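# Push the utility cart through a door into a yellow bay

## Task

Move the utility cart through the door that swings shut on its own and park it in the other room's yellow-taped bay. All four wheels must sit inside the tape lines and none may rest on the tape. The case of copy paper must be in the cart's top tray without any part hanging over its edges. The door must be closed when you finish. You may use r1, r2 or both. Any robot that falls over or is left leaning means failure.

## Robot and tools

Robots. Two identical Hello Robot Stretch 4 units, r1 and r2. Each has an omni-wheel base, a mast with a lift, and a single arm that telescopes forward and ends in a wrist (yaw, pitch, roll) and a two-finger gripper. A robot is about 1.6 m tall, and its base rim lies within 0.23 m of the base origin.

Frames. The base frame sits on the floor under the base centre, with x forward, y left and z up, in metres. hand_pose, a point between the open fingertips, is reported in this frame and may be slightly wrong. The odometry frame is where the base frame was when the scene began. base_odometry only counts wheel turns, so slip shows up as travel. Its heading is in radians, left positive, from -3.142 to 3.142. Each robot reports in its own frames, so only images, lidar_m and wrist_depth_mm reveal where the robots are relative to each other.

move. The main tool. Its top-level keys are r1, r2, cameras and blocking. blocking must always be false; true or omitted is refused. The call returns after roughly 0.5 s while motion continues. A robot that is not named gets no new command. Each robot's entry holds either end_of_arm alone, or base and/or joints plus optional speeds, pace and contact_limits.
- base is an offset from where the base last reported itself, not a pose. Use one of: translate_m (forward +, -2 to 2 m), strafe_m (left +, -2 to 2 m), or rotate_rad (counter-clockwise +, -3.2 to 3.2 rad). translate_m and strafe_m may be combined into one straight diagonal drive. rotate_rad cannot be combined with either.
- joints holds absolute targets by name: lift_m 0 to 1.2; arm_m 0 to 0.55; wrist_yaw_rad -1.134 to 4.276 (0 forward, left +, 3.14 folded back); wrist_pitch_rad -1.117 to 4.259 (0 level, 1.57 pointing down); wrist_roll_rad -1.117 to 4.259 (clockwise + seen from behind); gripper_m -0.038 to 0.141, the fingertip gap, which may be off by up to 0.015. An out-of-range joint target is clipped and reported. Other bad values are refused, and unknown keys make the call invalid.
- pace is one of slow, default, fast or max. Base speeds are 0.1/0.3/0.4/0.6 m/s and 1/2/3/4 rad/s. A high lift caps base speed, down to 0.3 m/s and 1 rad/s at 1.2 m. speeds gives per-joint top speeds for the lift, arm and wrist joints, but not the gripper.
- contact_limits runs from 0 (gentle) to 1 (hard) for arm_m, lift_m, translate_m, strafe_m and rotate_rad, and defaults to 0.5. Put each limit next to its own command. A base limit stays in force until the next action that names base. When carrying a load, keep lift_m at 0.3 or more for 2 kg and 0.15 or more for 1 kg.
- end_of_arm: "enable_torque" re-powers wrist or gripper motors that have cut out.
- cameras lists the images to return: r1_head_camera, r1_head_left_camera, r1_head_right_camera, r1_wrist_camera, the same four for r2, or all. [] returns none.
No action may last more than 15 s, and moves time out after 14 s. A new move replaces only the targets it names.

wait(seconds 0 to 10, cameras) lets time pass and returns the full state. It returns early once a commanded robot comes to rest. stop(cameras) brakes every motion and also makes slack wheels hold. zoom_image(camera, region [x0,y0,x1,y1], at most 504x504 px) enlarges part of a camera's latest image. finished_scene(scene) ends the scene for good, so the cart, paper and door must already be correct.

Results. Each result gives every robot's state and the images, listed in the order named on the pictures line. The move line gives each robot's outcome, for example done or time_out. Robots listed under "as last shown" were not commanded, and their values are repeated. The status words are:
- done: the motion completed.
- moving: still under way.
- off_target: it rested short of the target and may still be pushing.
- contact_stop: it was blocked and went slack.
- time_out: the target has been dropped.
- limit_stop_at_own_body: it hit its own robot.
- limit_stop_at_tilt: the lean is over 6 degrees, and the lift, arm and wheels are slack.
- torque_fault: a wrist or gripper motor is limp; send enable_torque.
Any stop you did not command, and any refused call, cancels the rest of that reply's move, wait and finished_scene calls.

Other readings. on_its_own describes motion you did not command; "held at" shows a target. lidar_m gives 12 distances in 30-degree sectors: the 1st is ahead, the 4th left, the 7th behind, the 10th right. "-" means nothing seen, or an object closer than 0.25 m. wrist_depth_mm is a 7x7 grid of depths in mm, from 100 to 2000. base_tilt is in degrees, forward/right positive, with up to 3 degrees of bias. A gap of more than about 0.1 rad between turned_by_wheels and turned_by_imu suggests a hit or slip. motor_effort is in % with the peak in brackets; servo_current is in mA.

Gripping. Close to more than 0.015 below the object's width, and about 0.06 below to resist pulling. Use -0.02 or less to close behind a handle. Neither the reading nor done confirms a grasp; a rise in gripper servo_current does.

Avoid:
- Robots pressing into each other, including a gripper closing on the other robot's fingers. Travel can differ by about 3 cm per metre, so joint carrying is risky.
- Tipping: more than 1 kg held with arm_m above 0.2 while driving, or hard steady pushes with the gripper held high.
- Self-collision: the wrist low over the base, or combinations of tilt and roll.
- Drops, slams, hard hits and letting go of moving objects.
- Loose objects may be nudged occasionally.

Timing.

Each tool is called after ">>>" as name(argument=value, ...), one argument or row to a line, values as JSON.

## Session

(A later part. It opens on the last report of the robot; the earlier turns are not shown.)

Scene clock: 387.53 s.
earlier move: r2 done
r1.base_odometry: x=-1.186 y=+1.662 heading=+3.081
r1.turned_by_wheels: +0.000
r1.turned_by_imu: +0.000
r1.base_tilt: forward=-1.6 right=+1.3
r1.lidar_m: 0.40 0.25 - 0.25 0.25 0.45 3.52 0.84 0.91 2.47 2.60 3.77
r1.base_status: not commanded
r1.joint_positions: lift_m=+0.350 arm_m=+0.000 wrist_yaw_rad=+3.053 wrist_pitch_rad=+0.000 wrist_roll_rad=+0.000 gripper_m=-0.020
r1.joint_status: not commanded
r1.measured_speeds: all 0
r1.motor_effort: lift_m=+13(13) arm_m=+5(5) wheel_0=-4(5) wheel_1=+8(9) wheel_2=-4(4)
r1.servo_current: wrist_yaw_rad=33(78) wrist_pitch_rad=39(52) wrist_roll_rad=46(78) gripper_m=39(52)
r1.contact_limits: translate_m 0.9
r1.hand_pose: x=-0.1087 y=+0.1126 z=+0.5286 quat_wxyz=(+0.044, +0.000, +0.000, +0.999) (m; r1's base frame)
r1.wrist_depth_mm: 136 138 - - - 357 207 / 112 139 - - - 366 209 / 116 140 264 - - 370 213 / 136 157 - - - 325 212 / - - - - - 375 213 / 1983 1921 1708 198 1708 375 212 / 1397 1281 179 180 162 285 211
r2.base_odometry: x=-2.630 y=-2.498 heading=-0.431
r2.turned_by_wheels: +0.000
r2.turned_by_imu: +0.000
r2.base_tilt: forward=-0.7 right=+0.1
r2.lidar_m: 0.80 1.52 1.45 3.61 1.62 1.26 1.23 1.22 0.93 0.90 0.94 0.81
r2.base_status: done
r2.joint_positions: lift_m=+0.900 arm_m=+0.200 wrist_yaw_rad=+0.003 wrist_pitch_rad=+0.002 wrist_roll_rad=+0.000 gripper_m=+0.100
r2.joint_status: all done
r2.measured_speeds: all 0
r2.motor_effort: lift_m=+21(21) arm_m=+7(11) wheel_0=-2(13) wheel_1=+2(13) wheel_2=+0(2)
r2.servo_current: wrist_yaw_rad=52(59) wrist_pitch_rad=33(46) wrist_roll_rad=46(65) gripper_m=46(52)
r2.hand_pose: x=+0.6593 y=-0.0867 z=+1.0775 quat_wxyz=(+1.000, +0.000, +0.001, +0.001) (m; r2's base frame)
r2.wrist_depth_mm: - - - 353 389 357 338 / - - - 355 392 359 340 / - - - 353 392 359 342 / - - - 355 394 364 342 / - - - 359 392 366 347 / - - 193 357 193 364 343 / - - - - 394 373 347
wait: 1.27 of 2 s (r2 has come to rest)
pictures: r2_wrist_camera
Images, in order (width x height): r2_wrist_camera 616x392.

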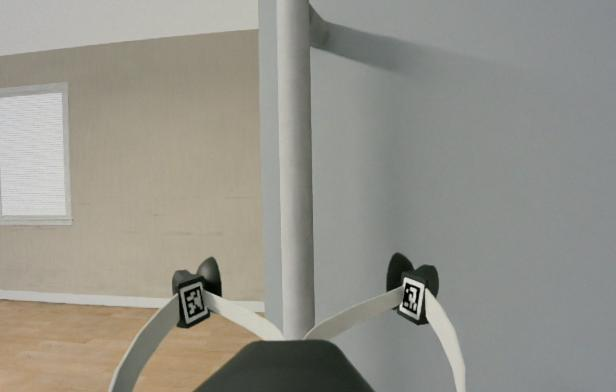

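>>> move(
  r2={"joints":{"arm_m":0.36},"contact_limits":{"arm_m":0.2},"pace":"slow"},
  blocking=false,
  cameras=[],
)

>>> wait(
  seconds=3,
  cameras=["r2_wrist_camera","r2_head_camera"],
)

Scene clock: 396.10 s.
move: r2 moving
r1: as last shown
r1.lidar_m: 0.37 0.25 - 0.25 0.25 0.45 3.53 0.83 0.91 2.48 2.62 3.76
r1.motor_effort: lift_m=+13(13) arm_m=+5(5) wheel_0=-5(5) wheel_1=+8(9) wheel_2=-4(4)
r1.servo_current: wrist_yaw_rad=26(65) wrist_pitch_rad=39(46) wrist_roll_rad=59(59) gripper_m=39(46)
r1.contact_limits: translate_m 0.9
r1.wrist_depth_mm: 136 139 - - - 357 207 / 112 139 - - - 366 211 / 116 139 264 - - 370 212 / 137 157 - - - 325 213 / - - - - - 377 214 / 1863 1921 1756 199 1708 368 212 / 1397 1281 179 180 163 285 211
r2.base_odometry: x=-2.630 y=-2.498 heading=-0.431
r2.turned_by_wheels: +0.000
r2.turned_by_imu: +0.000
r2.base_tilt: forward=-0.7 right=+0.1
r2.lidar_m: 0.79 1.53 1.44 3.62 1.59 1.24 1.23 1.20 0.91 0.92 0.94 0.83
r2.base_status: not commanded
r2.joint_positions: lift_m=+0.900 arm_m=+0.212 wrist_yaw_rad=+0.003 wrist_pitch_rad=+0.002 wrist_roll_rad=+0.000 gripper_m=+0.100
r2.joint_status: arm_m moving
r2.measured_speeds: translate_m=+0.000 strafe_m=+0.000 rotate_rad=+0.000 lift_m=+0.000 arm_m=+0.049 wrist_yaw_rad=+0.000 wrist_pitch_rad=+0.000 wrist_roll_rad=+0.000
r2.motor_effort: lift_m=+21(21) arm_m=+11(11) wheel_0=-2(3) wheel_1=+1(2) wheel_2=+0(0)
r2.servo_current: wrist_yaw_rad=52(52) wrist_pitch_rad=39(46) wrist_roll_rad=39(59) gripper_m=52(59)
r2.contact_limits: arm_m 0.2
r2.hand_pose: x=+0.6720 y=-0.0867 z=+1.0775 quat_wxyz=(+1.000, +0.000, +0.001, +0.001) (m; r2's base frame)
r2.wrist_depth_mm: - - - 345 377 347 325 / - - - 345 379 349 329 / - - - 402 382 353 332 / - - - 345 387 353 334 / - - - 347 387 357 336 / - - 195 343 195 355 336 / - - - - 382 362 340
pictures: none
No camera images: "cameras" was empty.

Scene clock: 398.47 s.
earlier move: r2 done
r1.base_odometry: x=-1.186 y=+1.662 heading=+3.081
r1.turned_by_wheels: +0.000
r1.turned_by_imu: +0.000
r1.base_tilt: forward=-1.6 right=+1.3
r1.lidar_m: 0.39 0.25 - 0.25 0.25 0.47 3.57 0.83 0.92 2.47 2.64 3.76
r1.base_status: not commanded
r1.joint_positions: lift_m=+0.350 arm_m=+0.000 wrist_yaw_rad=+3.053 wrist_pitch_rad=+0.000 wrist_roll_rad=+0.000 gripper_m=-0.020
r1.joint_status: not commanded
r1.measured_speeds: all 0
r1.motor_effort: lift_m=+13(13) arm_m=+5(5) wheel_0=-5(5) wheel_1=+9(9) wheel_2=-4(4)
r1.servo_current: wrist_yaw_rad=39(85) wrist_pitch_rad=39(52) wrist_roll_rad=59(65) gripper_m=39(52)
r1.contact_limits: translate_m 0.9
r1.hand_pose: x=-0.1087 y=+0.1126 z=+0.5286 quat_wxyz=(+0.044, +0.000, +0.000, +0.999) (m; r1's base frame)
r1.wrist_depth_mm: 136 138 - - - 357 208 / 113 139 - - - 366 210 / 116 139 264 - - 370 213 / 136 156 - - - 325 213 / - - - - - 377 213 / 1921 1921 1756 199 1756 373 213 / 1366 1281 179 180 162 285 211
r2.base_odometry: x=-2.630 y=-2.498 heading=-0.431
r2.turned_by_wheels: +0.000
r2.turned_by_imu: +0.000
r2.base_tilt: forward=-0.7 right=+0.1
r2.lidar_m: 0.80 1.52 1.43 3.64 1.62 1.24 1.22 1.25 0.91 0.92 0.95 0.83
r2.base_status: not commanded
r2.joint_positions: lift_m=+0.900 arm_m=+0.360 wrist_yaw_rad=+0.003 wrist_pitch_rad=+0.002 wrist_roll_rad=+0.000 gripper_m=+0.100
r2.joint_status: all done
r2.measured_speeds: all 0
r2.motor_effort: lift_m=+21(21) arm_m=+7(13) wheel_0=-2(3) wheel_1=+2(2) wheel_2=+0(0)
r2.servo_current: wrist_yaw_rad=52(59) wrist_pitch_rad=46(46) wrist_roll_rad=46(59) gripper_m=46(59)
r2.contact_limits: arm_m 0.2
r2.hand_pose: x=+0.8193 y=-0.0867 z=+1.0775 quat_wxyz=(+1.000, +0.000, +0.001, +0.001) (m; r2's base frame)
r2.wrist_depth_mm: - - - 195 243 224 211 / - - - 196 244 225 213 / - - - 259 248 229 213 / - - - 197 249 231 216 / - - 298 264 250 229 217 / - - 197 198 196 229 218 / - - - - 249 226 218
wait: 2.37 of 3 s (r2 has come to rest)
pictures: r2_head_camera, r2_wrist_camera
Images, in order (width x height): r2_head_camera 420x560, r2_wrist_camera 616x392.

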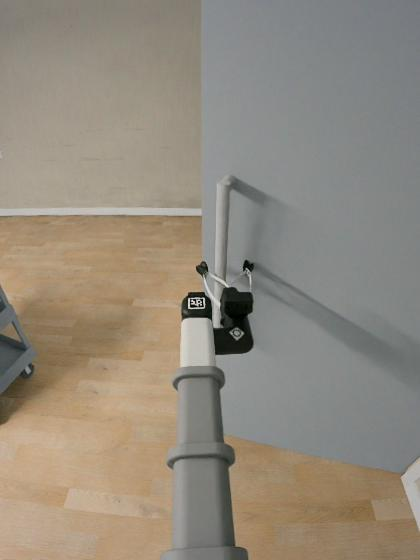

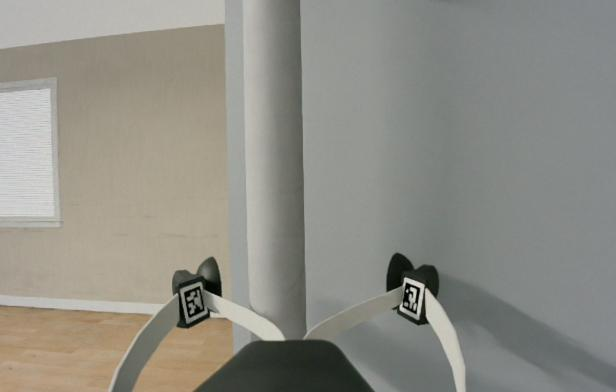

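>>> move(
  r2={"base":{"strafe_m":0.01},"joints":{"arm_m":0.37},"contact_limits":{"arm_m":0.1},"pace":"slow"},
  blocking=false,
  cameras=[],
)

>>> wait(
  seconds=1,
  cameras=[],
)

>>> move(
  r2={"joints":{"gripper_m":-0.035}},
  blocking=false,
  cameras=[],
)

>>> wait(
  seconds=3,
  cameras=["r2_wrist_camera","r2_head_camera"],
)

Scene clock: 407.70 s.
move: r2 moving
r1: as last shown
r1.lidar_m: 0.40 0.25 - 0.25 0.25 0.47 3.56 0.83 0.91 2.48 2.62 3.80
r1.motor_effort: lift_m=+13(13) arm_m=+5(5) wheel_0=-4(5) wheel_1=+9(9) wheel_2=-4(4)
r1.servo_current: wrist_yaw_rad=39(59) wrist_pitch_rad=39(46) wrist_roll_rad=39(52) gripper_m=52(52)
r1.contact_limits: translate_m 0.9
r1.wrist_depth_mm: 137 138 - - - 357 207 / 112 139 - - - 364 210 / 116 140 264 - - 368 212 / 137 156 - - - 327 214 / - - - - - 379 213 / 1921 1921 1708 198 1708 377 212 / 1366 1308 179 179 163 286 211
r2.base_odometry: x=-2.627 y=-2.489 heading=-0.431
r2.turned_by_wheels: +0.000
r2.turned_by_imu: +0.001
r2.base_tilt: forward=-0.7 right=+0.0
r2.lidar_m: 0.79 1.51 1.42 3.61 1.60 1.23 1.23 1.25 0.94 0.92 0.96 0.80
r2.base_status: strafe_m moving
r2.joint_positions: lift_m=+0.900 arm_m=+0.369 wrist_yaw_rad=+0.000 wrist_pitch_rad=+0.002 wrist_roll_rad=+0.000 gripper_m=+0.100
r2.joint_status: arm_m moving
r2.measured_speeds: translate_m=+0.000 strafe_m=+0.011 rotate_rad=+0.001 lift_m=+0.000 arm_m=+0.014 wrist_yaw_rad=-0.022 wrist_pitch_rad=+0.000 wrist_roll_rad=+0.000
r2.motor_effort: lift_m=+21(21) arm_m=+9(14) wheel_0=-4(9) wheel_1=+5(9) wheel_2=+0(2)
r2.servo_current: wrist_yaw_rad=46(52) wrist_pitch_rad=46(46) wrist_roll_rad=33(52) gripper_m=52(59)
r2.contact_limits: arm_m 0.1
r2.hand_pose: x=+0.8281 y=-0.0874 z=+1.0775 quat_wxyz=(+1.000, +0.000, +0.001, +0.000) (m; r2's base frame)
r2.wrist_depth_mm: - - - 251 239 221 208 / - - - 190 241 222 210 / - - - 185 243 227 212 / - - - 186 244 227 213 / - - - 191 245 226 214 / - - 196 188 196 224 214 / - - - - 248 224 216
pictures: none
No camera images: "cameras" was empty.

Scene clock: 408.13 s.
earlier move: r2 done
r1.base_odometry: x=-1.186 y=+1.662 heading=+3.081
r1.turned_by_wheels: +0.000
r1.turned_by_imu: +0.000
r1.base_tilt: forward=-1.6 right=+1.3
r1.lidar_m: 0.42 0.25 - 0.25 0.25 0.47 3.56 0.85 0.89 2.47 2.62 3.79
r1.base_status: not commanded
r1.joint_positions: lift_m=+0.350 arm_m=+0.000 wrist_yaw_rad=+3.053 wrist_pitch_rad=+0.000 wrist_roll_rad=+0.000 gripper_m=-0.020
r1.joint_status: not commanded
r1.measured_speeds: all 0
r1.motor_effort: lift_m=+13(13) arm_m=+5(5) wheel_0=-4(5) wheel_1=+9(9) wheel_2=-4(4)
r1.servo_current: wrist_yaw_rad=78(78) wrist_pitch_rad=46(46) wrist_roll_rad=46(65) gripper_m=33(52)
r1.contact_limits: translate_m 0.9
r1.hand_pose: x=-0.1087 y=+0.1126 z=+0.5286 quat_wxyz=(+0.044, +0.000, +0.000, +0.999) (m; r1's base frame)
r1.wrist_depth_mm: 136 138 - - - 357 208 / 112 139 - - - 364 210 / 116 139 264 - - 370 211 / 137 157 - - - 325 213 / - - - - - 377 213 / 1863 1921 1708 199 1708 373 211 / 1366 1281 179 179 162 285 212
r2.base_odometry: x=-2.626 y=-2.489 heading=-0.431
r2.turned_by_wheels: +0.000
r2.turned_by_imu: +0.000
r2.base_tilt: forward=-0.7 right=+0.1
r2.lidar_m: 0.79 1.51 1.42 3.57 1.60 1.24 1.22 1.23 0.96 0.90 0.94 0.83
r2.base_status: done
r2.joint_positions: lift_m=+0.900 arm_m=+0.370 wrist_yaw_rad=-0.002 wrist_pitch_rad=+0.002 wrist_roll_rad=+0.000 gripper_m=+0.100
r2.joint_status: all done
r2.measured_speeds: all 0
r2.motor_effort: lift_m=+21(21) arm_m=+10(14) wheel_0=-1(9) wheel_1=+4(9) wheel_2=+0(2)
r2.servo_current: wrist_yaw_rad=52(52) wrist_pitch_rad=39(46) wrist_roll_rad=46(52) gripper_m=59(59)
r2.contact_limits: arm_m 0.1
r2.hand_pose: x=+0.8288 y=-0.0879 z=+1.0775 quat_wxyz=(+1.000, +0.000, +0.001, -0.001) (m; r2's base frame)
r2.wrist_depth_mm: - - - 249 238 220 208 / - - - 191 239 221 210 / - - - 190 243 226 211 / - - - 186 245 227 212 / - - 290 191 244 227 213 / - - 195 187 198 223 214 / - - - - 247 224 216
wait: 0.43 of 1 s (r2 has come to rest)
pictures: none
No camera images: "cameras" was empty.

Scene clock: 408.63 s.
move: r2 moving
r1: as last shown
r1.lidar_m: 0.37 0.25 - 0.25 0.25 0.45 3.54 0.83 0.88 2.48 2.61 3.77
r1.servo_current: wrist_yaw_rad=46(59) wrist_pitch_rad=39(52) wrist_roll_rad=39(59) gripper_m=39(46)
r1.contact_limits: translate_m 0.9
r1.wrist_depth_mm: 136 138 - - - 355 208 / 113 139 - - - 364 210 / 116 139 263 - - 370 211 / 137 156 - - - 327 213 / - - - - - 377 213 / 1863 1921 1808 199 1708 375 212 / 1366 1336 179 180 162 285 211
r2.base_odometry: x=-2.626 y=-2.489 heading=-0.431
r2.turned_by_wheels: +0.000
r2.turned_by_imu: +0.000
r2.base_tilt: forward=-0.7 right=+0.1
r2.lidar_m: 0.78 1.54 1.44 3.59 1.60 1.25 1.21 1.23 0.95 0.92 0.96 0.81
r2.base_status: not commanded
r2.joint_positions: lift_m=+0.900 arm_m=+0.370 wrist_yaw_rad=-0.004 wrist_pitch_rad=+0.002 wrist_roll_rad=+0.000 gripper_m=+0.083
r2.joint_status: gripper_m moving
r2.measured_speeds: translate_m=+0.000 strafe_m=+0.000 rotate_rad=+0.000 lift_m=+0.000 arm_m=+0.000 wrist_yaw_rad=-0.013 wrist_pitch_rad=+0.000 wrist_roll_rad=+0.000
r2.motor_effort: lift_m=+21(21) arm_m=+10(10) wheel_0=-1(1) wheel_1=+3(4) wheel_2=+0(0)
r2.servo_current: wrist_yaw_rad=59(59) wrist_pitch_rad=39(39) wrist_roll_rad=39(52) gripper_m=130(130)
r2.contact_limits: arm_m 0.1
r2.hand_pose: x=+0.8286 y=-0.0885 z=+1.0775 quat_wxyz=(+1.000, +0.000, +0.001, -0.002) (m; r2's base frame)
r2.wrist_depth_mm: - - - 249 239 220 209 / - - - 250 240 222 210 / - - - 252 242 225 211 / - - - 188 243 227 213 / - - - 198 243 227 214 / - - 195 197 195 224 214 / - - - - 248 223 216
pictures: none
No camera images: "cameras" was empty.

Scene clock: 410.17 s.
earlier move: r2 done
r1.base_odometry: x=-1.186 y=+1.662 heading=+3.081
r1.turned_by_wheels: +0.000
r1.turned_by_imu: +0.000
r1.base_tilt: forward=-1.6 right=+1.3
r1.lidar_m: 1.41 0.25 0.25 0.25 0.25 0.45 3.57 0.84 0.92 2.47 2.63 3.78
r1.base_status: not commanded
r1.joint_positions: lift_m=+0.350 arm_m=+0.000 wrist_yaw_rad=+3.053 wrist_pitch_rad=+0.000 wrist_roll_rad=+0.000 gripper_m=-0.020
r1.joint_status: not commanded
r1.measured_speeds: all 0
r1.motor_effort: lift_m=+13(13) arm_m=+5(5) wheel_0=-3(5) wheel_1=+2(9) wheel_2=-2(4)
r1.servo_current: wrist_yaw_rad=46(72) wrist_pitch_rad=39(52) wrist_roll_rad=46(65) gripper_m=39(52)
r1.contact_limits: translate_m 0.9
r1.hand_pose: x=-0.1087 y=+0.1126 z=+0.5286 quat_wxyz=(+0.044, +0.000, +0.000, +0.999) (m; r1's base frame)
r1.wrist_depth_mm: 136 138 - - - 382 229 / 112 139 - - - 389 233 / 116 139 264 - - 394 235 / 136 157 - - - 399 236 / - - - - - 399 236 / 1921 1921 1808 199 1708 399 235 / 1397 1281 179 179 162 309 234
r2.base_odometry: x=-2.626 y=-2.489 heading=-0.431
r2.turned_by_wheels: +0.000
r2.turned_by_imu: +0.001
r2.base_tilt: forward=-0.7 right=+0.1
r2.lidar_m: 0.77 1.53 1.43 3.58 1.67 1.26 1.20 1.23 0.93 0.92 0.93 0.83
r2.base_status: not commanded
r2.joint_positions: lift_m=+0.900 arm_m=+0.370 wrist_yaw_rad=+0.006 wrist_pitch_rad=+0.002 wrist_roll_rad=+0.000 gripper_m=-0.033
r2.joint_status: all done
r2.measured_speeds: all 0
r2.motor_effort: lift_m=+21(21) arm_m=-4(10) wheel_0=+1(1) wheel_1=+0(4) wheel_2=+6(6)
r2.servo_current: wrist_yaw_rad=52(65) wrist_pitch_rad=39(46) wrist_roll_rad=52(59) gripper_m=130(293)
r2.contact_limits: arm_m 0.1
r2.hand_pose: x=+0.8298 y=-0.0857 z=+1.0775 quat_wxyz=(+1.000, +0.000, +0.001, +0.003) (m; r2's base frame)
r2.wrist_depth_mm: - - - 162 221 204 192 / - - - 163 224 205 194 / - - - 163 224 206 195 / - - - 165 226 208 196 / - - - 165 228 209 197 / - - 184 166 179 210 198 / - - - - 227 203 198
wait: 1.53 of 3 s (r2 has come to rest)
pictures: r2_head_camera, r2_wrist_camera
Images, in order (width x height): r2_head_camera 420x560, r2_wrist_camera 616x392.

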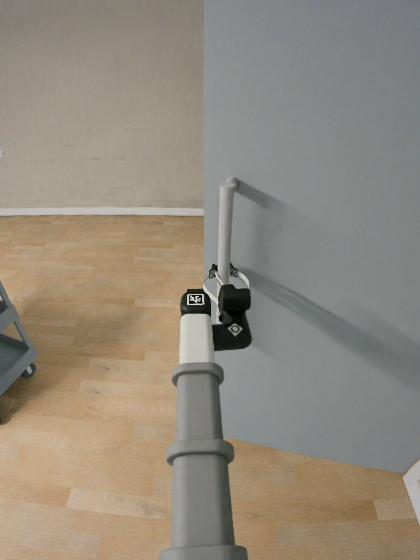

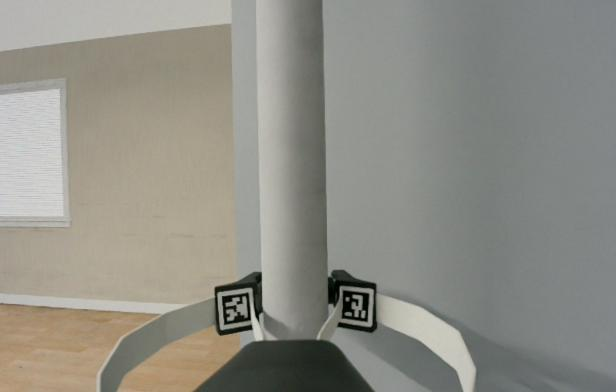

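>>> move(
  r2={"base":{"translate_m":-0.15},"contact_limits":{"translate_m":0.8},"pace":"slow"},
  blocking=false,
  cameras=[],
)

>>> wait(
  seconds=3,
  cameras=["r2_wrist_camera","r2_head_camera","r2_head_left_camera","r1_head_left_camera"],
)

Scene clock: 415.10 s.
move: r2 moving
r1: as last shown
r1.base_tilt: forward=-1.6 right=+1.2
r1.lidar_m: 1.42 0.25 0.25 0.25 0.25 0.48 3.56 0.85 0.90 2.47 2.64 3.75
r1.motor_effort: lift_m=+13(13) arm_m=+5(5) wheel_0=-3(3) wheel_1=+2(2) wheel_2=-2(2)
r1.servo_current: wrist_yaw_rad=65(65) wrist_pitch_rad=39(46) wrist_roll_rad=65(65) gripper_m=39(46)
r1.contact_limits: translate_m 0.9
r1.wrist_depth_mm: 136 138 - - - 397 243 / 112 139 - - - 404 245 / 116 140 264 - - 404 247 / 136 157 - - - 413 247 / - - - - - 415 249 / 1808 1863 1756 199 1756 413 248 / 1366 1308 179 179 162 324 246
r2.base_odometry: x=-2.637 y=-2.484 heading=-0.430
r2.turned_by_wheels: +0.001
r2.turned_by_imu: +0.002
r2.base_tilt: forward=-0.6 right=+0.0
r2.lidar_m: 0.79 1.51 1.44 3.57 1.61 1.26 1.21 1.22 0.93 0.90 0.94 0.82
r2.base_status: translate_m moving
r2.joint_positions: lift_m=+0.900 arm_m=+0.370 wrist_yaw_rad=+0.007 wrist_pitch_rad=+0.002 wrist_roll_rad=+0.000 gripper_m=-0.033
r2.joint_status: not commanded
r2.measured_speeds: translate_m=-0.048 strafe_m=+0.000 rotate_rad=+0.002 lift_m=+0.000 arm_m=+0.000 wrist_yaw_rad=+0.005 wrist_pitch_rad=+0.000 wrist_roll_rad=+0.000
r2.motor_effort: lift_m=+21(21) arm_m=-4(4) wheel_0=-2(5) wheel_1=-6(6) wheel_2=+19(20)
r2.servo_current: wrist_yaw_rad=46(65) wrist_pitch_rad=39(46) wrist_roll_rad=52(59) gripper_m=130(130)
r2.contact_limits: arm_m 0.1; translate_m 0.8
r2.hand_pose: x=+0.8300 y=-0.0853 z=+1.0775 quat_wxyz=(+1.000, +0.000, +0.001, +0.004) (m; r2's base frame)
r2.wrist_depth_mm: - - - 162 220 204 193 / - - - 163 224 205 193 / - - - 164 224 206 195 / - - - 166 226 208 196 / - - - 166 228 210 197 / - - 185 166 180 210 198 / - - - - 227 204 199
pictures: none
No camera images: "cameras" was empty.

Scene clock: 417.37 s.
earlier move: r2 done
r1.base_odometry: x=-1.186 y=+1.662 heading=+3.081
r1.turned_by_wheels: +0.000
r1.turned_by_imu: +0.000
r1.base_tilt: forward=-1.6 right=+1.3
r1.lidar_m: 1.41 0.39 0.32 0.30 0.32 0.52 3.58 0.83 0.90 2.47 2.65 3.79
r1.base_status: not commanded
r1.joint_positions: lift_m=+0.350 arm_m=+0.000 wrist_yaw_rad=+3.053 wrist_pitch_rad=+0.000 wrist_roll_rad=+0.000 gripper_m=-0.020
r1.joint_status: not commanded
r1.measured_speeds: all 0
r1.motor_effort: lift_m=+13(13) arm_m=+5(5) wheel_0=-2(3) wheel_1=+2(2) wheel_2=-2(2)
r1.servo_current: wrist_yaw_rad=39(65) wrist_pitch_rad=46(52) wrist_roll_rad=59(65) gripper_m=39(52)
r1.contact_limits: translate_m 0.9
r1.hand_pose: x=-0.1087 y=+0.1126 z=+0.5286 quat_wxyz=(+0.044, +0.000, +0.000, +0.999) (m; r1's base frame)
r1.wrist_depth_mm: 136 138 - - - 473 357 / 112 139 - - - 477 347 / 116 140 264 - - 480 368 / 137 157 - - - 480 368 / - - - - - 480 368 / 1921 1983 1756 199 1756 484 366 / 1430 1308 179 180 162 415 368
r2.base_odometry: x=-2.762 y=-2.427 heading=-0.427
r2.turned_by_wheels: +0.002
r2.turned_by_imu: +0.006
r2.base_tilt: forward=-0.6 right=+0.0
r2.lidar_m: 0.77 1.55 1.51 3.12 1.40 1.09 1.06 1.16 0.94 0.89 0.99 0.83
r2.base_status: done
r2.joint_positions: lift_m=+0.900 arm_m=+0.370 wrist_yaw_rad=+0.018 wrist_pitch_rad=+0.002 wrist_roll_rad=+0.000 gripper_m=-0.033
r2.joint_status: not commanded
r2.measured_speeds: all 0
r2.motor_effort: lift_m=+21(21) arm_m=-4(5) wheel_0=+15(19) wheel_1=+3(6) wheel_2=+25(27)
r2.servo_current: wrist_yaw_rad=104(111) wrist_pitch_rad=39(46) wrist_roll_rad=52(59) gripper_m=124(137)
r2.contact_limits: arm_m 0.1; translate_m 0.8
r2.hand_pose: x=+0.8309 y=-0.0822 z=+1.0775 quat_wxyz=(+1.000, +0.000, +0.001, +0.009) (m; r2's base frame)
r2.wrist_depth_mm: - - 254 172 224 211 202 / - - 256 163 226 213 - / - - 257 164 227 214 204 / - - 258 170 228 214 206 / - - 260 171 230 216 207 / - - 179 167 224 219 209 / - 158 - - 231 214 210
wait: 2.27 of 3 s (r2 has come to rest)
pictures: r1_head_left_camera, r2_head_camera, r2_head_left_camera, r2_wrist_camera
Images, in order (width x height): r1_head_left_camera 420x672, r2_head_camera 420x560, r2_head_left_camera 420x672, r2_wrist_camera 616x392.

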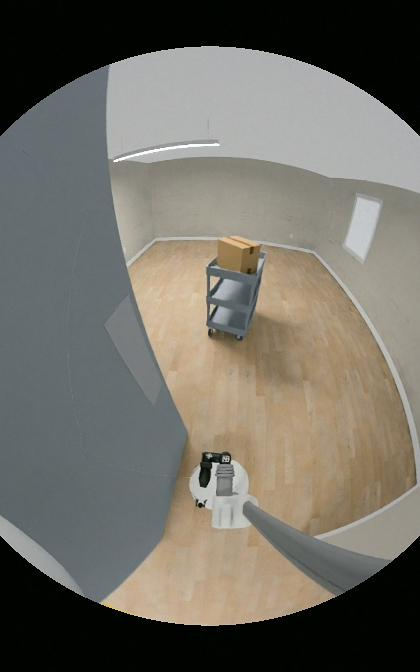

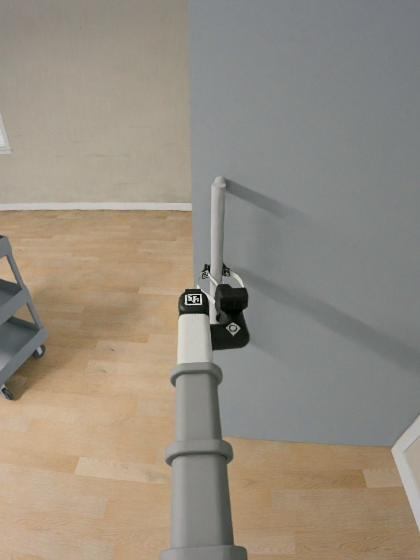

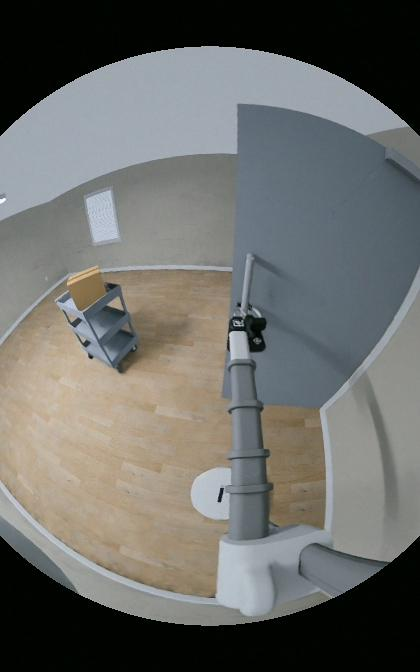

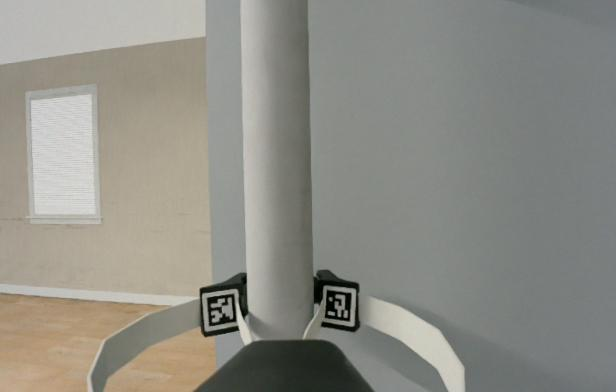

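>>> move(
  r1={"base":{"translate_m":0.35,"strafe_m":-0.15},"joints":{"lift_m":1.0},"pace":"default"},
  blocking=false,
  cameras=[],
)

>>> wait(
  seconds=4,
  cameras=["r1_head_camera","r1_head_left_camera"],
)

>>> zoom_image(
  camera="r1_head_camera",
  region=[100, 60, 360, 420],
)

Scene clock: 423.30 s.
move: r1 moving
r1.base_odometry: x=-1.217 y=+1.677 heading=+3.081
r1.turned_by_wheels: +0.000
r1.turned_by_imu: +0.000
r1.base_tilt: forward=-1.6 right=+1.3
r1.lidar_m: 1.39 0.41 0.30 0.29 0.34 0.55 3.61 0.86 0.98 2.47 2.60 3.78
r1.base_status: translate_m moving; strafe_m moving
r1.joint_positions: lift_m=+0.387 arm_m=+0.000 wrist_yaw_rad=+3.053 wrist_pitch_rad=+0.000 wrist_roll_rad=+0.000 gripper_m=-0.020
r1.joint_status: lift_m moving
r1.measured_speeds: translate_m=+0.124 strafe_m=-0.052 rotate_rad=+0.001 lift_m=+0.146 arm_m=+0.000 wrist_yaw_rad=+0.000 wrist_pitch_rad=+0.000 wrist_roll_rad=+0.000
r1.motor_effort: lift_m=+28(28) arm_m=+5(5) wheel_0=+9(12) wheel_1=+2(5) wheel_2=-8(9)
r1.servo_current: wrist_yaw_rad=65(72) wrist_pitch_rad=46(46) wrist_roll_rad=39(59) gripper_m=46(52)
r1.hand_pose: x=-0.1087 y=+0.1126 z=+0.5655 quat_wxyz=(+0.044, +0.000, +0.000, +0.999) (m; r1's base frame)
r1.wrist_depth_mm: 136 138 - - - 484 373 / 112 139 - - - 462 355 / 116 139 264 - - 496 359 / 136 156 - - - 500 382 / - - - - - 504 382 / - - 1808 199 - 504 379 / 1397 1366 179 180 162 436 379
r2: as last shown
r2.turned_by_wheels: +0.000
r2.turned_by_imu: +0.000
r2.base_tilt: forward=-0.7 right=+0.0
r2.lidar_m: 0.76 1.55 1.51 3.13 1.42 1.10 1.08 1.14 0.91 0.90 0.97 0.85
r2.motor_effort: lift_m=+21(21) arm_m=-4(4) wheel_0=+16(16) wheel_1=+3(3) wheel_2=+24(25)
r2.servo_current: wrist_yaw_rad=111(111) wrist_pitch_rad=39(46) wrist_roll_rad=39(59) gripper_m=124(130)
r2.contact_limits: arm_m 0.1; translate_m 0.8
r2.wrist_depth_mm: - - 253 172 224 211 203 / - - 255 163 225 213 - / - - 258 164 227 213 204 / - - 260 170 228 215 206 / - - 260 170 231 216 208 / - - 179 166 224 218 208 / - 157 - - 230 214 210
pictures: none
No camera images: "cameras" was empty.

Scene clock: 426.23 s.
earlier move: r1 done
r1.base_odometry: x=-1.526 y=+1.833 heading=+3.081
r1.turned_by_wheels: +0.000
r1.turned_by_imu: -0.001
r1.base_tilt: forward=-1.6 right=+1.3
r1.lidar_m: 1.07 3.18 2.43 0.38 0.44 0.69 3.95 1.06 1.45 2.34 2.51 3.57
r1.base_status: done
r1.joint_positions: lift_m=+1.000 arm_m=+0.000 wrist_yaw_rad=+3.053 wrist_pitch_rad=+0.000 wrist_roll_rad=+0.000 gripper_m=-0.020
r1.joint_status: all done
r1.measured_speeds: all 0
r1.motor_effort: lift_m=+25(29) arm_m=+5(5) wheel_0=+1(12) wheel_1=+3(5) wheel_2=+2(9)
r1.servo_current: wrist_yaw_rad=46(72) wrist_pitch_rad=46(52) wrist_roll_rad=59(65) gripper_m=46(52)
r1.hand_pose: x=-0.1087 y=+0.1126 z=+1.1776 quat_wxyz=(+0.044, +0.000, +0.000, +0.999) (m; r1's base frame)
r1.wrist_depth_mm: 137 138 - - - - 500 / 114 140 - - - - 508 / 117 140 272 - - - 484 / 137 162 - - - - 508 / - - - - - - 504 / - - - 199 - - 508 / - 1118 179 180 154 - 480
r2.base_odometry: x=-2.762 y=-2.427 heading=-0.427
r2.turned_by_wheels: +0.000
r2.turned_by_imu: +0.000
r2.base_tilt: forward=-0.7 right=+0.0
r2.lidar_m: 0.76 1.58 1.50 3.12 1.44 1.11 1.07 1.15 0.90 0.90 0.97 0.84
r2.base_status: not commanded
r2.joint_positions: lift_m=+0.900 arm_m=+0.370 wrist_yaw_rad=+0.018 wrist_pitch_rad=+0.002 wrist_roll_rad=+0.000 gripper_m=-0.033
r2.joint_status: not commanded
r2.measured_speeds: all 0
r2.on_its_own: wrist_yaw_rad is at rest, and its servo_current (111 mA) is outside its rest range (0 to 104 mA)
r2.motor_effort: lift_m=+21(21) arm_m=-4(5) wheel_0=+16(16) wheel_1=+3(3) wheel_2=+25(25)
r2.servo_current: wrist_yaw_rad=111(117) wrist_pitch_rad=39(46) wrist_roll_rad=39(59) gripper_m=117(130)
r2.contact_limits: arm_m 0.1; translate_m 0.8
r2.hand_pose: x=+0.8309 y=-0.0822 z=+1.0775 quat_wxyz=(+1.000, +0.000, +0.001, +0.009) (m; r2's base frame)
r2.wrist_depth_mm: - - 253 172 224 211 203 / - - 256 163 225 212 - / - - 256 164 227 214 205 / - - 259 171 229 215 208 / - - 262 171 230 217 208 / - - 179 166 224 217 208 / - 157 - - 230 215 210
wait: 2.93 of 4 s (r1 has come to rest)
pictures: r1_head_camera, r1_head_left_camera
Images, in order (width x height): r1_head_camera 420x560, r1_head_left_camera 420x672.

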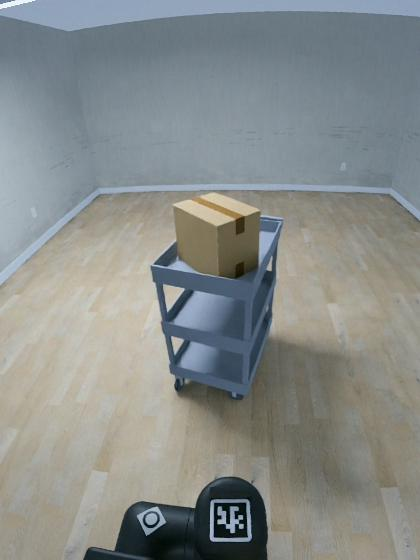

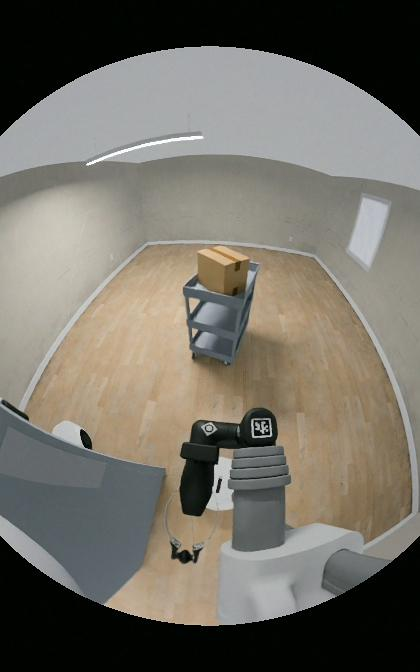

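Scaled by 1.400 from the camera's 420x560 image, which has a finer 600x800 frame.

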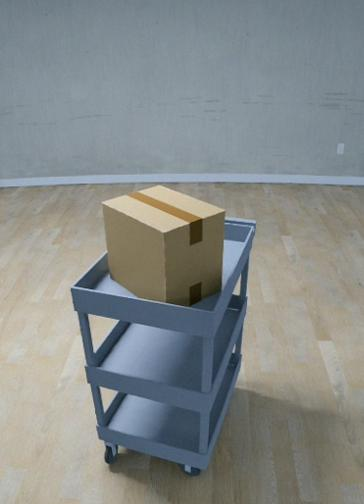

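>>> zoom_image(
  camera="r1_head_camera",
  region=[150, 330, 280, 420],
)

>>> zoom_image(
  camera="r1_head_camera",
  region=[140, 180, 290, 310],
)

Scaled by 3.877 from the camera's 420x560 image, which has a finer 600x800 frame.

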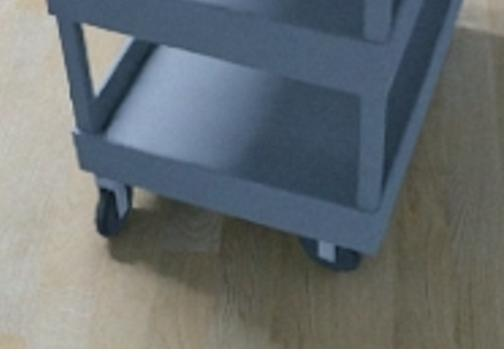

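Scaled by 3.360 from the camera's 420x560 image, which has a finer 600x800 frame.

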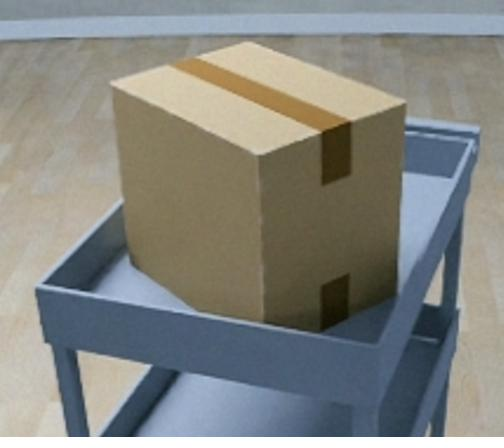

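>>> move(
  r1={"base":{"translate_m":0.35},"joints":{"lift_m":1.17,"wrist_yaw_rad":0.0,"gripper_m":0.09}},
  blocking=false,
  cameras=[],
)

>>> wait(
  seconds=3,
  cameras=[],
)

>>> move(
  r1={"base":{"strafe_m":0.15},"joints":{"wrist_pitch_rad":1.57,"wrist_roll_rad":1.57}},
  blocking=false,
  cameras=[],
)

>>> wait(
  seconds=3,
  cameras=["r1_head_camera","r1_head_left_camera","r1_wrist_camera"],
)

Scene clock: 480.70 s.
move: r1 moving
r1.base_odometry: x=-1.558 y=+1.835 heading=+3.081
r1.turned_by_wheels: +0.000
r1.turned_by_imu: +0.000
r1.base_tilt: forward=-1.6 right=+1.2
r1.lidar_m: 1.03 3.18 2.42 0.39 0.43 0.70 3.98 1.09 1.50 2.35 2.51 3.58
r1.base_status: translate_m moving
r1.joint_positions: lift_m=+1.037 arm_m=+0.000 wrist_yaw_rad=+2.464 wrist_pitch_rad=+0.000 wrist_roll_rad=+0.000 gripper_m=+0.005
r1.joint_status: lift_m moving; wrist_yaw_rad moving; gripper_m moving
r1.measured_speeds: translate_m=+0.121 strafe_m=-0.001 rotate_rad=+0.000 lift_m=+0.146 arm_m=+0.000 wrist_yaw_rad=-1.815 wrist_pitch_rad=+0.000 wrist_roll_rad=+0.000
r1.motor_effort: lift_m=+27(28) arm_m=+5(5) wheel_0=+7(8) wheel_1=+6(7) wheel_2=-8(9)
r1.servo_current: wrist_yaw_rad=98(124) wrist_pitch_rad=39(46) wrist_roll_rad=26(52) gripper_m=65(65)
r1.hand_pose: x=+0.0010 y=+0.2489 z=+1.2155 quat_wxyz=(+0.332, +0.000, +0.000, +0.943) (m; r1's base frame)
r1.wrist_depth_mm: - - - 535 424 325 276 / - - - 539 424 329 279 / - - - 544 427 325 278 / - - - 544 430 327 281 / - - - 517 430 327 281 / - - 194 202 377 327 273 / - - 167 144 166 307 279
r2.base_odometry: x=-2.762 y=-2.427 heading=-0.427
r2.turned_by_wheels: +0.000
r2.turned_by_imu: +0.000
r2.base_tilt: forward=-0.6 right=+0.0
r2.lidar_m: 0.76 1.56 1.53 3.13 1.42 1.07 1.05 1.15 0.92 0.91 1.01 0.84
r2.base_status: not commanded
r2.joint_positions: lift_m=+0.900 arm_m=+0.370 wrist_yaw_rad=+0.018 wrist_pitch_rad=+0.002 wrist_roll_rad=+0.000 gripper_m=-0.033
r2.joint_status: not commanded
r2.measured_speeds: all 0
r2.motor_effort: lift_m=+21(21) arm_m=-4(4) wheel_0=+16(16) wheel_1=+2(3) wheel_2=+25(25)
r2.servo_current: wrist_yaw_rad=104(117) wrist_pitch_rad=39(46) wrist_roll_rad=46(59) gripper_m=124(124)
r2.contact_limits: arm_m 0.1; translate_m 0.8
r2.hand_pose: x=+0.8309 y=-0.0822 z=+1.0775 quat_wxyz=(+1.000, +0.000, +0.001, +0.009) (m; r2's base frame)
r2.wrist_depth_mm: - - 254 171 224 211 203 / - - 255 164 225 212 - / - - 257 164 227 214 205 / - - 260 171 228 214 206 / - - 260 171 229 216 208 / - - 179 166 224 216 208 / - 157 - - 229 214 209
pictures: none
No camera images: "cameras" was empty.

Scene clock: 482.87 s.
earlier move: r1 done
r1.base_odometry: x=-1.876 y=+1.854 heading=+3.081
r1.turned_by_wheels: +0.000
r1.turned_by_imu: +0.000
r1.base_tilt: forward=-1.6 right=+1.3
r1.lidar_m: 0.71 0.87 2.40 0.97 0.46 0.60 - 1.36 2.02 2.36 2.53 3.59
r1.base_status: done
r1.joint_positions: lift_m=+1.169 arm_m=+0.000 wrist_yaw_rad=+0.003 wrist_pitch_rad=+0.000 wrist_roll_rad=+0.000 gripper_m=+0.090
r1.joint_status: all done
r1.measured_speeds: all 0
r1.motor_effort: lift_m=+25(28) arm_m=+5(5) wheel_0=+1(9) wheel_1=+1(8) wheel_2=+0(10)
r1.servo_current: wrist_yaw_rad=26(130) wrist_pitch_rad=39(46) wrist_roll_rad=39(65) gripper_m=46(85)
r1.hand_pose: x=+0.4594 y=-0.0866 z=+1.3476 quat_wxyz=(+1.000, +0.000, +0.000, +0.001) (m; r1's base frame)
r1.wrist_depth_mm: - - - - - - - / - - - - - - - / - - - - - - - / - - - - - - - / - - - - - - - / - - 212 - 197 - - / - 809 683 144 - - -
r2.base_odometry: x=-2.762 y=-2.427 heading=-0.427
r2.turned_by_wheels: +0.000
r2.turned_by_imu: +0.000
r2.base_tilt: forward=-0.6 right=+0.0
r2.lidar_m: 0.74 1.20 1.53 3.12 1.42 1.10 1.07 1.16 0.93 0.91 0.99 0.83
r2.base_status: not commanded
r2.joint_positions: lift_m=+0.900 arm_m=+0.370 wrist_yaw_rad=+0.018 wrist_pitch_rad=+0.002 wrist_roll_rad=+0.000 gripper_m=-0.033
r2.joint_status: not commanded
r2.measured_speeds: all 0
r2.motor_effort: lift_m=+21(21) arm_m=-4(5) wheel_0=+16(16) wheel_1=+3(3) wheel_2=+25(25)
r2.servo_current: wrist_yaw_rad=98(124) wrist_pitch_rad=39(46) wrist_roll_rad=39(65) gripper_m=124(130)
r2.contact_limits: arm_m 0.1; translate_m 0.8
r2.hand_pose: x=+0.8309 y=-0.0822 z=+1.0775 quat_wxyz=(+1.000, +0.000, +0.001, +0.009) (m; r2's base frame)
r2.wrist_depth_mm: - 715 253 171 224 211 203 / - - 255 163 226 212 - / - - 257 164 227 213 205 / - - 258 170 228 215 207 / - - 260 171 230 216 207 / - - 179 167 225 218 209 / - 157 - - 230 215 210
wait: 2.17 of 3 s (r1 has come to rest)
pictures: none
No camera images: "cameras" was empty.

Scene clock: 483.37 s.
move: r1 moving
r1.base_odometry: x=-1.878 y=+1.818 heading=+3.081
r1.turned_by_wheels: +0.000
r1.turned_by_imu: +0.000
r1.base_tilt: forward=-1.6 right=+1.3
r1.lidar_m: 0.70 0.89 2.39 0.93 0.44 0.57 - 1.37 1.99 2.40 2.57 1.30
r1.base_status: strafe_m moving
r1.joint_positions: lift_m=+1.169 arm_m=+0.000 wrist_yaw_rad=+0.003 wrist_pitch_rad=+0.584 wrist_roll_rad=+0.580 gripper_m=+0.090
r1.joint_status: wrist_pitch_rad moving; wrist_roll_rad moving
r1.measured_speeds: translate_m=+0.001 strafe_m=+0.140 rotate_rad=-0.006 lift_m=+0.000 arm_m=+0.000 wrist_yaw_rad=+0.000 wrist_pitch_rad=+1.818 wrist_roll_rad=+1.817
r1.motor_effort: lift_m=+25(25) arm_m=+4(5) wheel_0=-11(12) wheel_1=+8(9) wheel_2=+0(1)
r1.servo_current: wrist_yaw_rad=46(59) wrist_pitch_rad=46(78) wrist_roll_rad=117(117) gripper_m=39(46)
r1.hand_pose: x=+0.4116 y=-0.0867 z=+1.1886 quat_wxyz=(+0.918, +0.274, +0.276, -0.081) (m; r1's base frame)
r1.wrist_depth_mm: - - - - - - - / - - - - - - - / - - 917 976 - - 1863 / - - 676 750 - 1756 1576 / - - 732 759 1708 1576 1430 / - - 200 - 190 1430 1308 / - 1983 891 139 - 1255 1160
r2: as last shown
r2.lidar_m: 0.77 1.14 1.53 3.12 1.42 1.11 1.07 1.15 0.94 0.90 0.97 0.83
r2.motor_effort: lift_m=+21(21) arm_m=-4(4) wheel_0=+16(17) wheel_1=+2(3) wheel_2=+25(25)
r2.servo_current: wrist_yaw_rad=111(111) wrist_pitch_rad=39(46) wrist_roll_rad=52(59) gripper_m=124(124)
r2.contact_limits: arm_m 0.1; translate_m 0.8
r2.wrist_depth_mm: - 668 251 171 224 211 203 / - - 255 163 225 213 - / - - 258 164 227 213 204 / - - 260 171 229 214 206 / - - 260 170 229 216 208 / - - 179 166 224 218 208 / - 158 - - 230 214 210
pictures: none
No camera images: "cameras" was empty.

Scene clock: 484.60 s.
earlier move: r1 done
r1.base_odometry: x=-1.885 y=+1.704 heading=+3.081
r1.turned_by_wheels: +0.000
r1.turned_by_imu: +0.001
r1.base_tilt: forward=-1.6 right=+1.3
r1.lidar_m: 0.75 2.93 2.27 0.96 0.34 0.36 - 1.42 2.00 2.53 2.70 0.74
r1.base_status: done
r1.joint_positions: lift_m=+1.169 arm_m=+0.000 wrist_yaw_rad=+0.003 wrist_pitch_rad=+1.568 wrist_roll_rad=+1.568 gripper_m=+0.090
r1.joint_status: all done
r1.measured_speeds: all 0
r1.motor_effort: lift_m=+25(25) arm_m=+5(5) wheel_0=-2(12) wheel_1=+0(11) wheel_2=+0(1)
r1.servo_current: wrist_yaw_rad=52(72) wrist_pitch_rad=46(91) wrist_roll_rad=59(117) gripper_m=39(46)
r1.hand_pose: x=+0.1719 y=-0.0874 z=+1.0593 quat_wxyz=(+0.502, +0.499, +0.501, -0.498) (m; r1's base frame)
r1.wrist_depth_mm: 1308 1281 1281 1255 1281 1229 1281 / 1255 1255 1255 1281 1255 1281 1308 / 1255 1281 1281 1281 1281 1281 1281 / - 1281 1255 1281 1060 1281 1281 / - 1281 1281 1060 1025 1255 384 / 1255 1308 212 1281 196 1255 1281 / 1281 1281 1255 144 1255 878 -
r2.base_odometry: x=-2.762 y=-2.427 heading=-0.427
r2.turned_by_wheels: +0.000
r2.turned_by_imu: +0.000
r2.base_tilt: forward=-0.6 right=+0.0
r2.lidar_m: 0.77 1.03 1.55 3.11 1.44 1.07 1.05 1.17 0.93 0.89 0.99 0.82
r2.base_status: not commanded
r2.joint_positions: lift_m=+0.900 arm_m=+0.370 wrist_yaw_rad=+0.018 wrist_pitch_rad=+0.002 wrist_roll_rad=+0.000 gripper_m=-0.033
r2.joint_status: not commanded
r2.measured_speeds: all 0
r2.motor_effort: lift_m=+21(21) arm_m=-4(5) wheel_0=+16(17) wheel_1=+3(3) wheel_2=+25(25)
r2.servo_current: wrist_yaw_rad=98(117) wrist_pitch_rad=39(46) wrist_roll_rad=46(59) gripper_m=130(130)
r2.contact_limits: arm_m 0.1; translate_m 0.8
r2.hand_pose: x=+0.8309 y=-0.0822 z=+1.0775 quat_wxyz=(+1.000, +0.000, +0.001, +0.009) (m; r2's base frame)
r2.wrist_depth_mm: 585 - 252 172 224 211 203 / 676 - 256 163 225 213 - / - - 256 164 227 213 205 / - - 258 170 228 214 206 / - - 262 170 229 216 207 / - - 179 167 224 218 209 / - 157 683 - 230 215 210
wait: 1.23 of 3 s (r1 has come to rest)
pictures: r1_head_camera, r1_head_left_camera, r1_wrist_camera
Images, in order (width x height): r1_head_camera 420x560, r1_head_left_camera 420x672, r1_wrist_camera 616x392.

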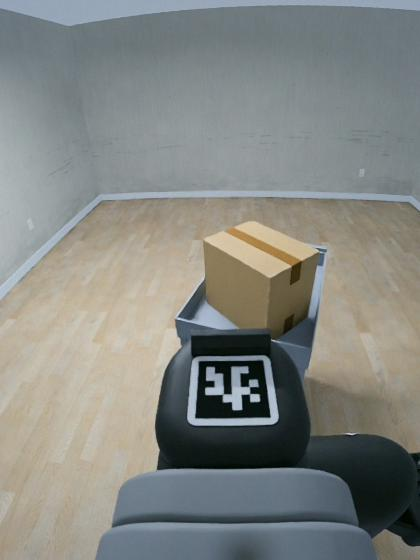

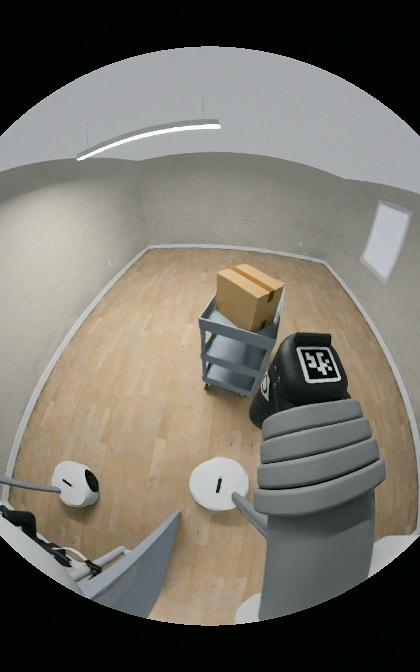

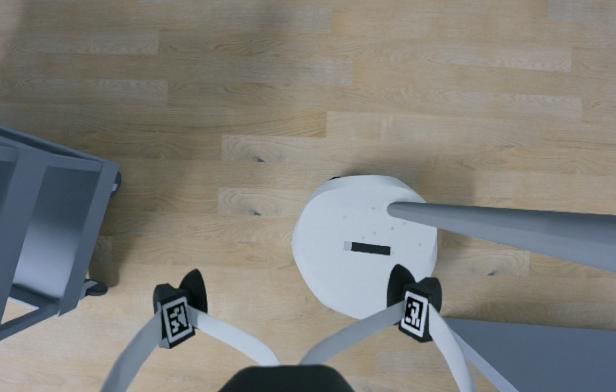

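>>> move(
  blocking=false,
  cameras=["r1_head_camera","r1_wrist_camera","r2_head_camera"],
)

Scene clock: 508.20 s.
r1.base_odometry: x=-1.885 y=+1.704 heading=+3.081
r1.turned_by_wheels: +0.000
r1.turned_by_imu: +0.000
r1.base_tilt: forward=-1.6 right=+1.2
r1.lidar_m: 0.74 2.97 2.27 0.98 0.34 0.38 - 1.42 1.98 2.54 2.68 0.75
r1.base_status: done
r1.joint_positions: lift_m=+1.169 arm_m=+0.000 wrist_yaw_rad=+0.003 wrist_pitch_rad=+1.568 wrist_roll_rad=+1.568 gripper_m=+0.090
r1.joint_status: all done
r1.measured_speeds: all 0
r1.motor_effort: lift_m=+25(25) arm_m=+5(5) wheel_0=-2(12) wheel_1=+0(11) wheel_2=+0(1)
r1.servo_current: wrist_yaw_rad=46(72) wrist_pitch_rad=39(91) wrist_roll_rad=33(117) gripper_m=39(46)
r1.hand_pose: x=+0.1719 y=-0.0874 z=+1.0593 quat_wxyz=(+0.502, +0.499, +0.501, -0.498) (m; r1's base frame)
r1.wrist_depth_mm: 1255 1255 1255 1281 1308 1255 1255 / 1255 1281 1281 1255 1281 1255 1308 / 1308 1255 1308 1281 1308 1281 1308 / - 1229 1281 1255 1060 1336 1308 / - 1255 1281 1078 1060 1255 382 / 1281 1255 212 1255 196 1255 1255 / 1255 1281 1281 145 1255 854 -
r2.base_odometry: x=-2.762 y=-2.427 heading=-0.427
r2.turned_by_wheels: +0.000
r2.turned_by_imu: +0.000
r2.base_tilt: forward=-0.6 right=+0.0
r2.lidar_m: 0.77 1.01 1.53 3.12 1.42 1.11 1.06 1.15 0.91 0.90 1.00 0.83
r2.base_status: not commanded
r2.joint_positions: lift_m=+0.900 arm_m=+0.370 wrist_yaw_rad=+0.018 wrist_pitch_rad=+0.002 wrist_roll_rad=+0.000 gripper_m=-0.033
r2.joint_status: not commanded
r2.measured_speeds: all 0
r2.on_its_own: wrist_yaw_rad is at rest, and its servo_current (111 mA) is outside its rest range (0 to 104 mA)
r2.motor_effort: lift_m=+21(21) arm_m=-4(5) wheel_0=+16(17) wheel_1=+2(3) wheel_2=+24(25)
r2.servo_current: wrist_yaw_rad=111(117) wrist_pitch_rad=39(46) wrist_roll_rad=39(59) gripper_m=117(130)
r2.contact_limits: arm_m 0.1; translate_m 0.8
r2.hand_pose: x=+0.8309 y=-0.0822 z=+1.0775 quat_wxyz=(+1.000, +0.000, +0.001, +0.009) (m; r2's base frame)
r2.wrist_depth_mm: 580 - 251 172 224 211 203 / 668 - 256 163 226 213 - / - - 258 164 227 213 205 / - - 260 171 229 216 207 / - - 262 170 230 215 208 / - - 179 166 224 218 208 / - 157 683 - 230 216 210
pictures: r1_head_camera, r1_wrist_camera, r2_head_camera
Images, in order (width x height): r1_head_camera 420x560, r1_wrist_camera 616x392, r2_head_camera 420x560.

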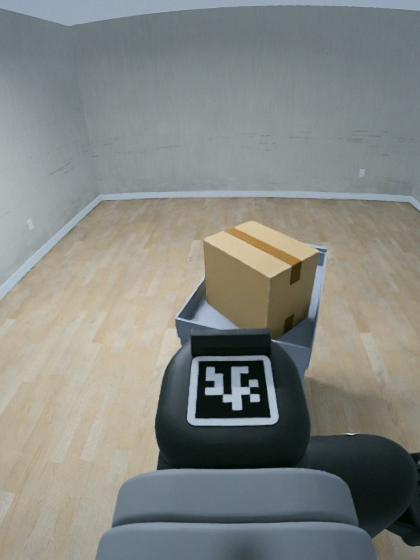

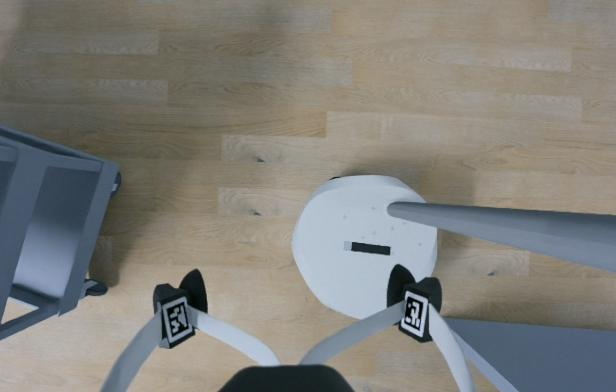

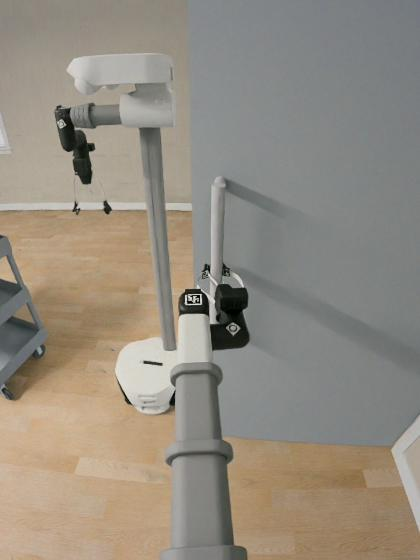

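>>> zoom_image(
  camera="r1_head_camera",
  region=[140, 200, 380, 440],
)

>>> zoom_image(
  camera="r2_head_camera",
  region=[0, 200, 240, 440],
)

Scaled by 2.100 from the camera's 420x560 image, which has a finer 600x800 frame.

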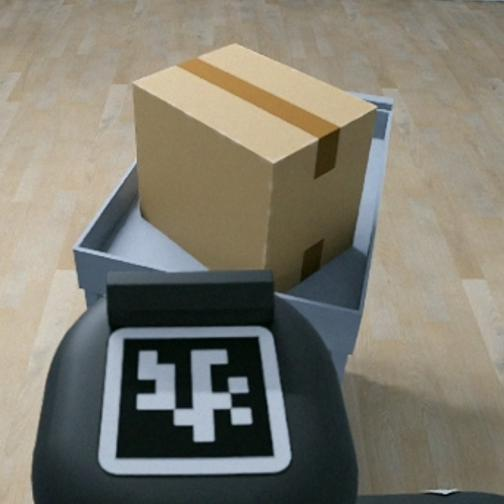

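Scaled by 2.100 from the camera's 420x560 image, which has a finer 1200x1600 frame.

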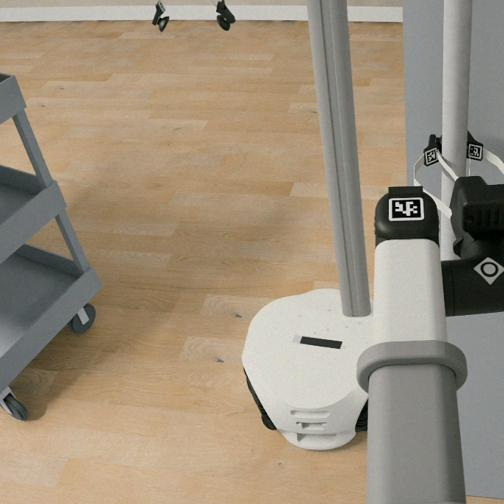

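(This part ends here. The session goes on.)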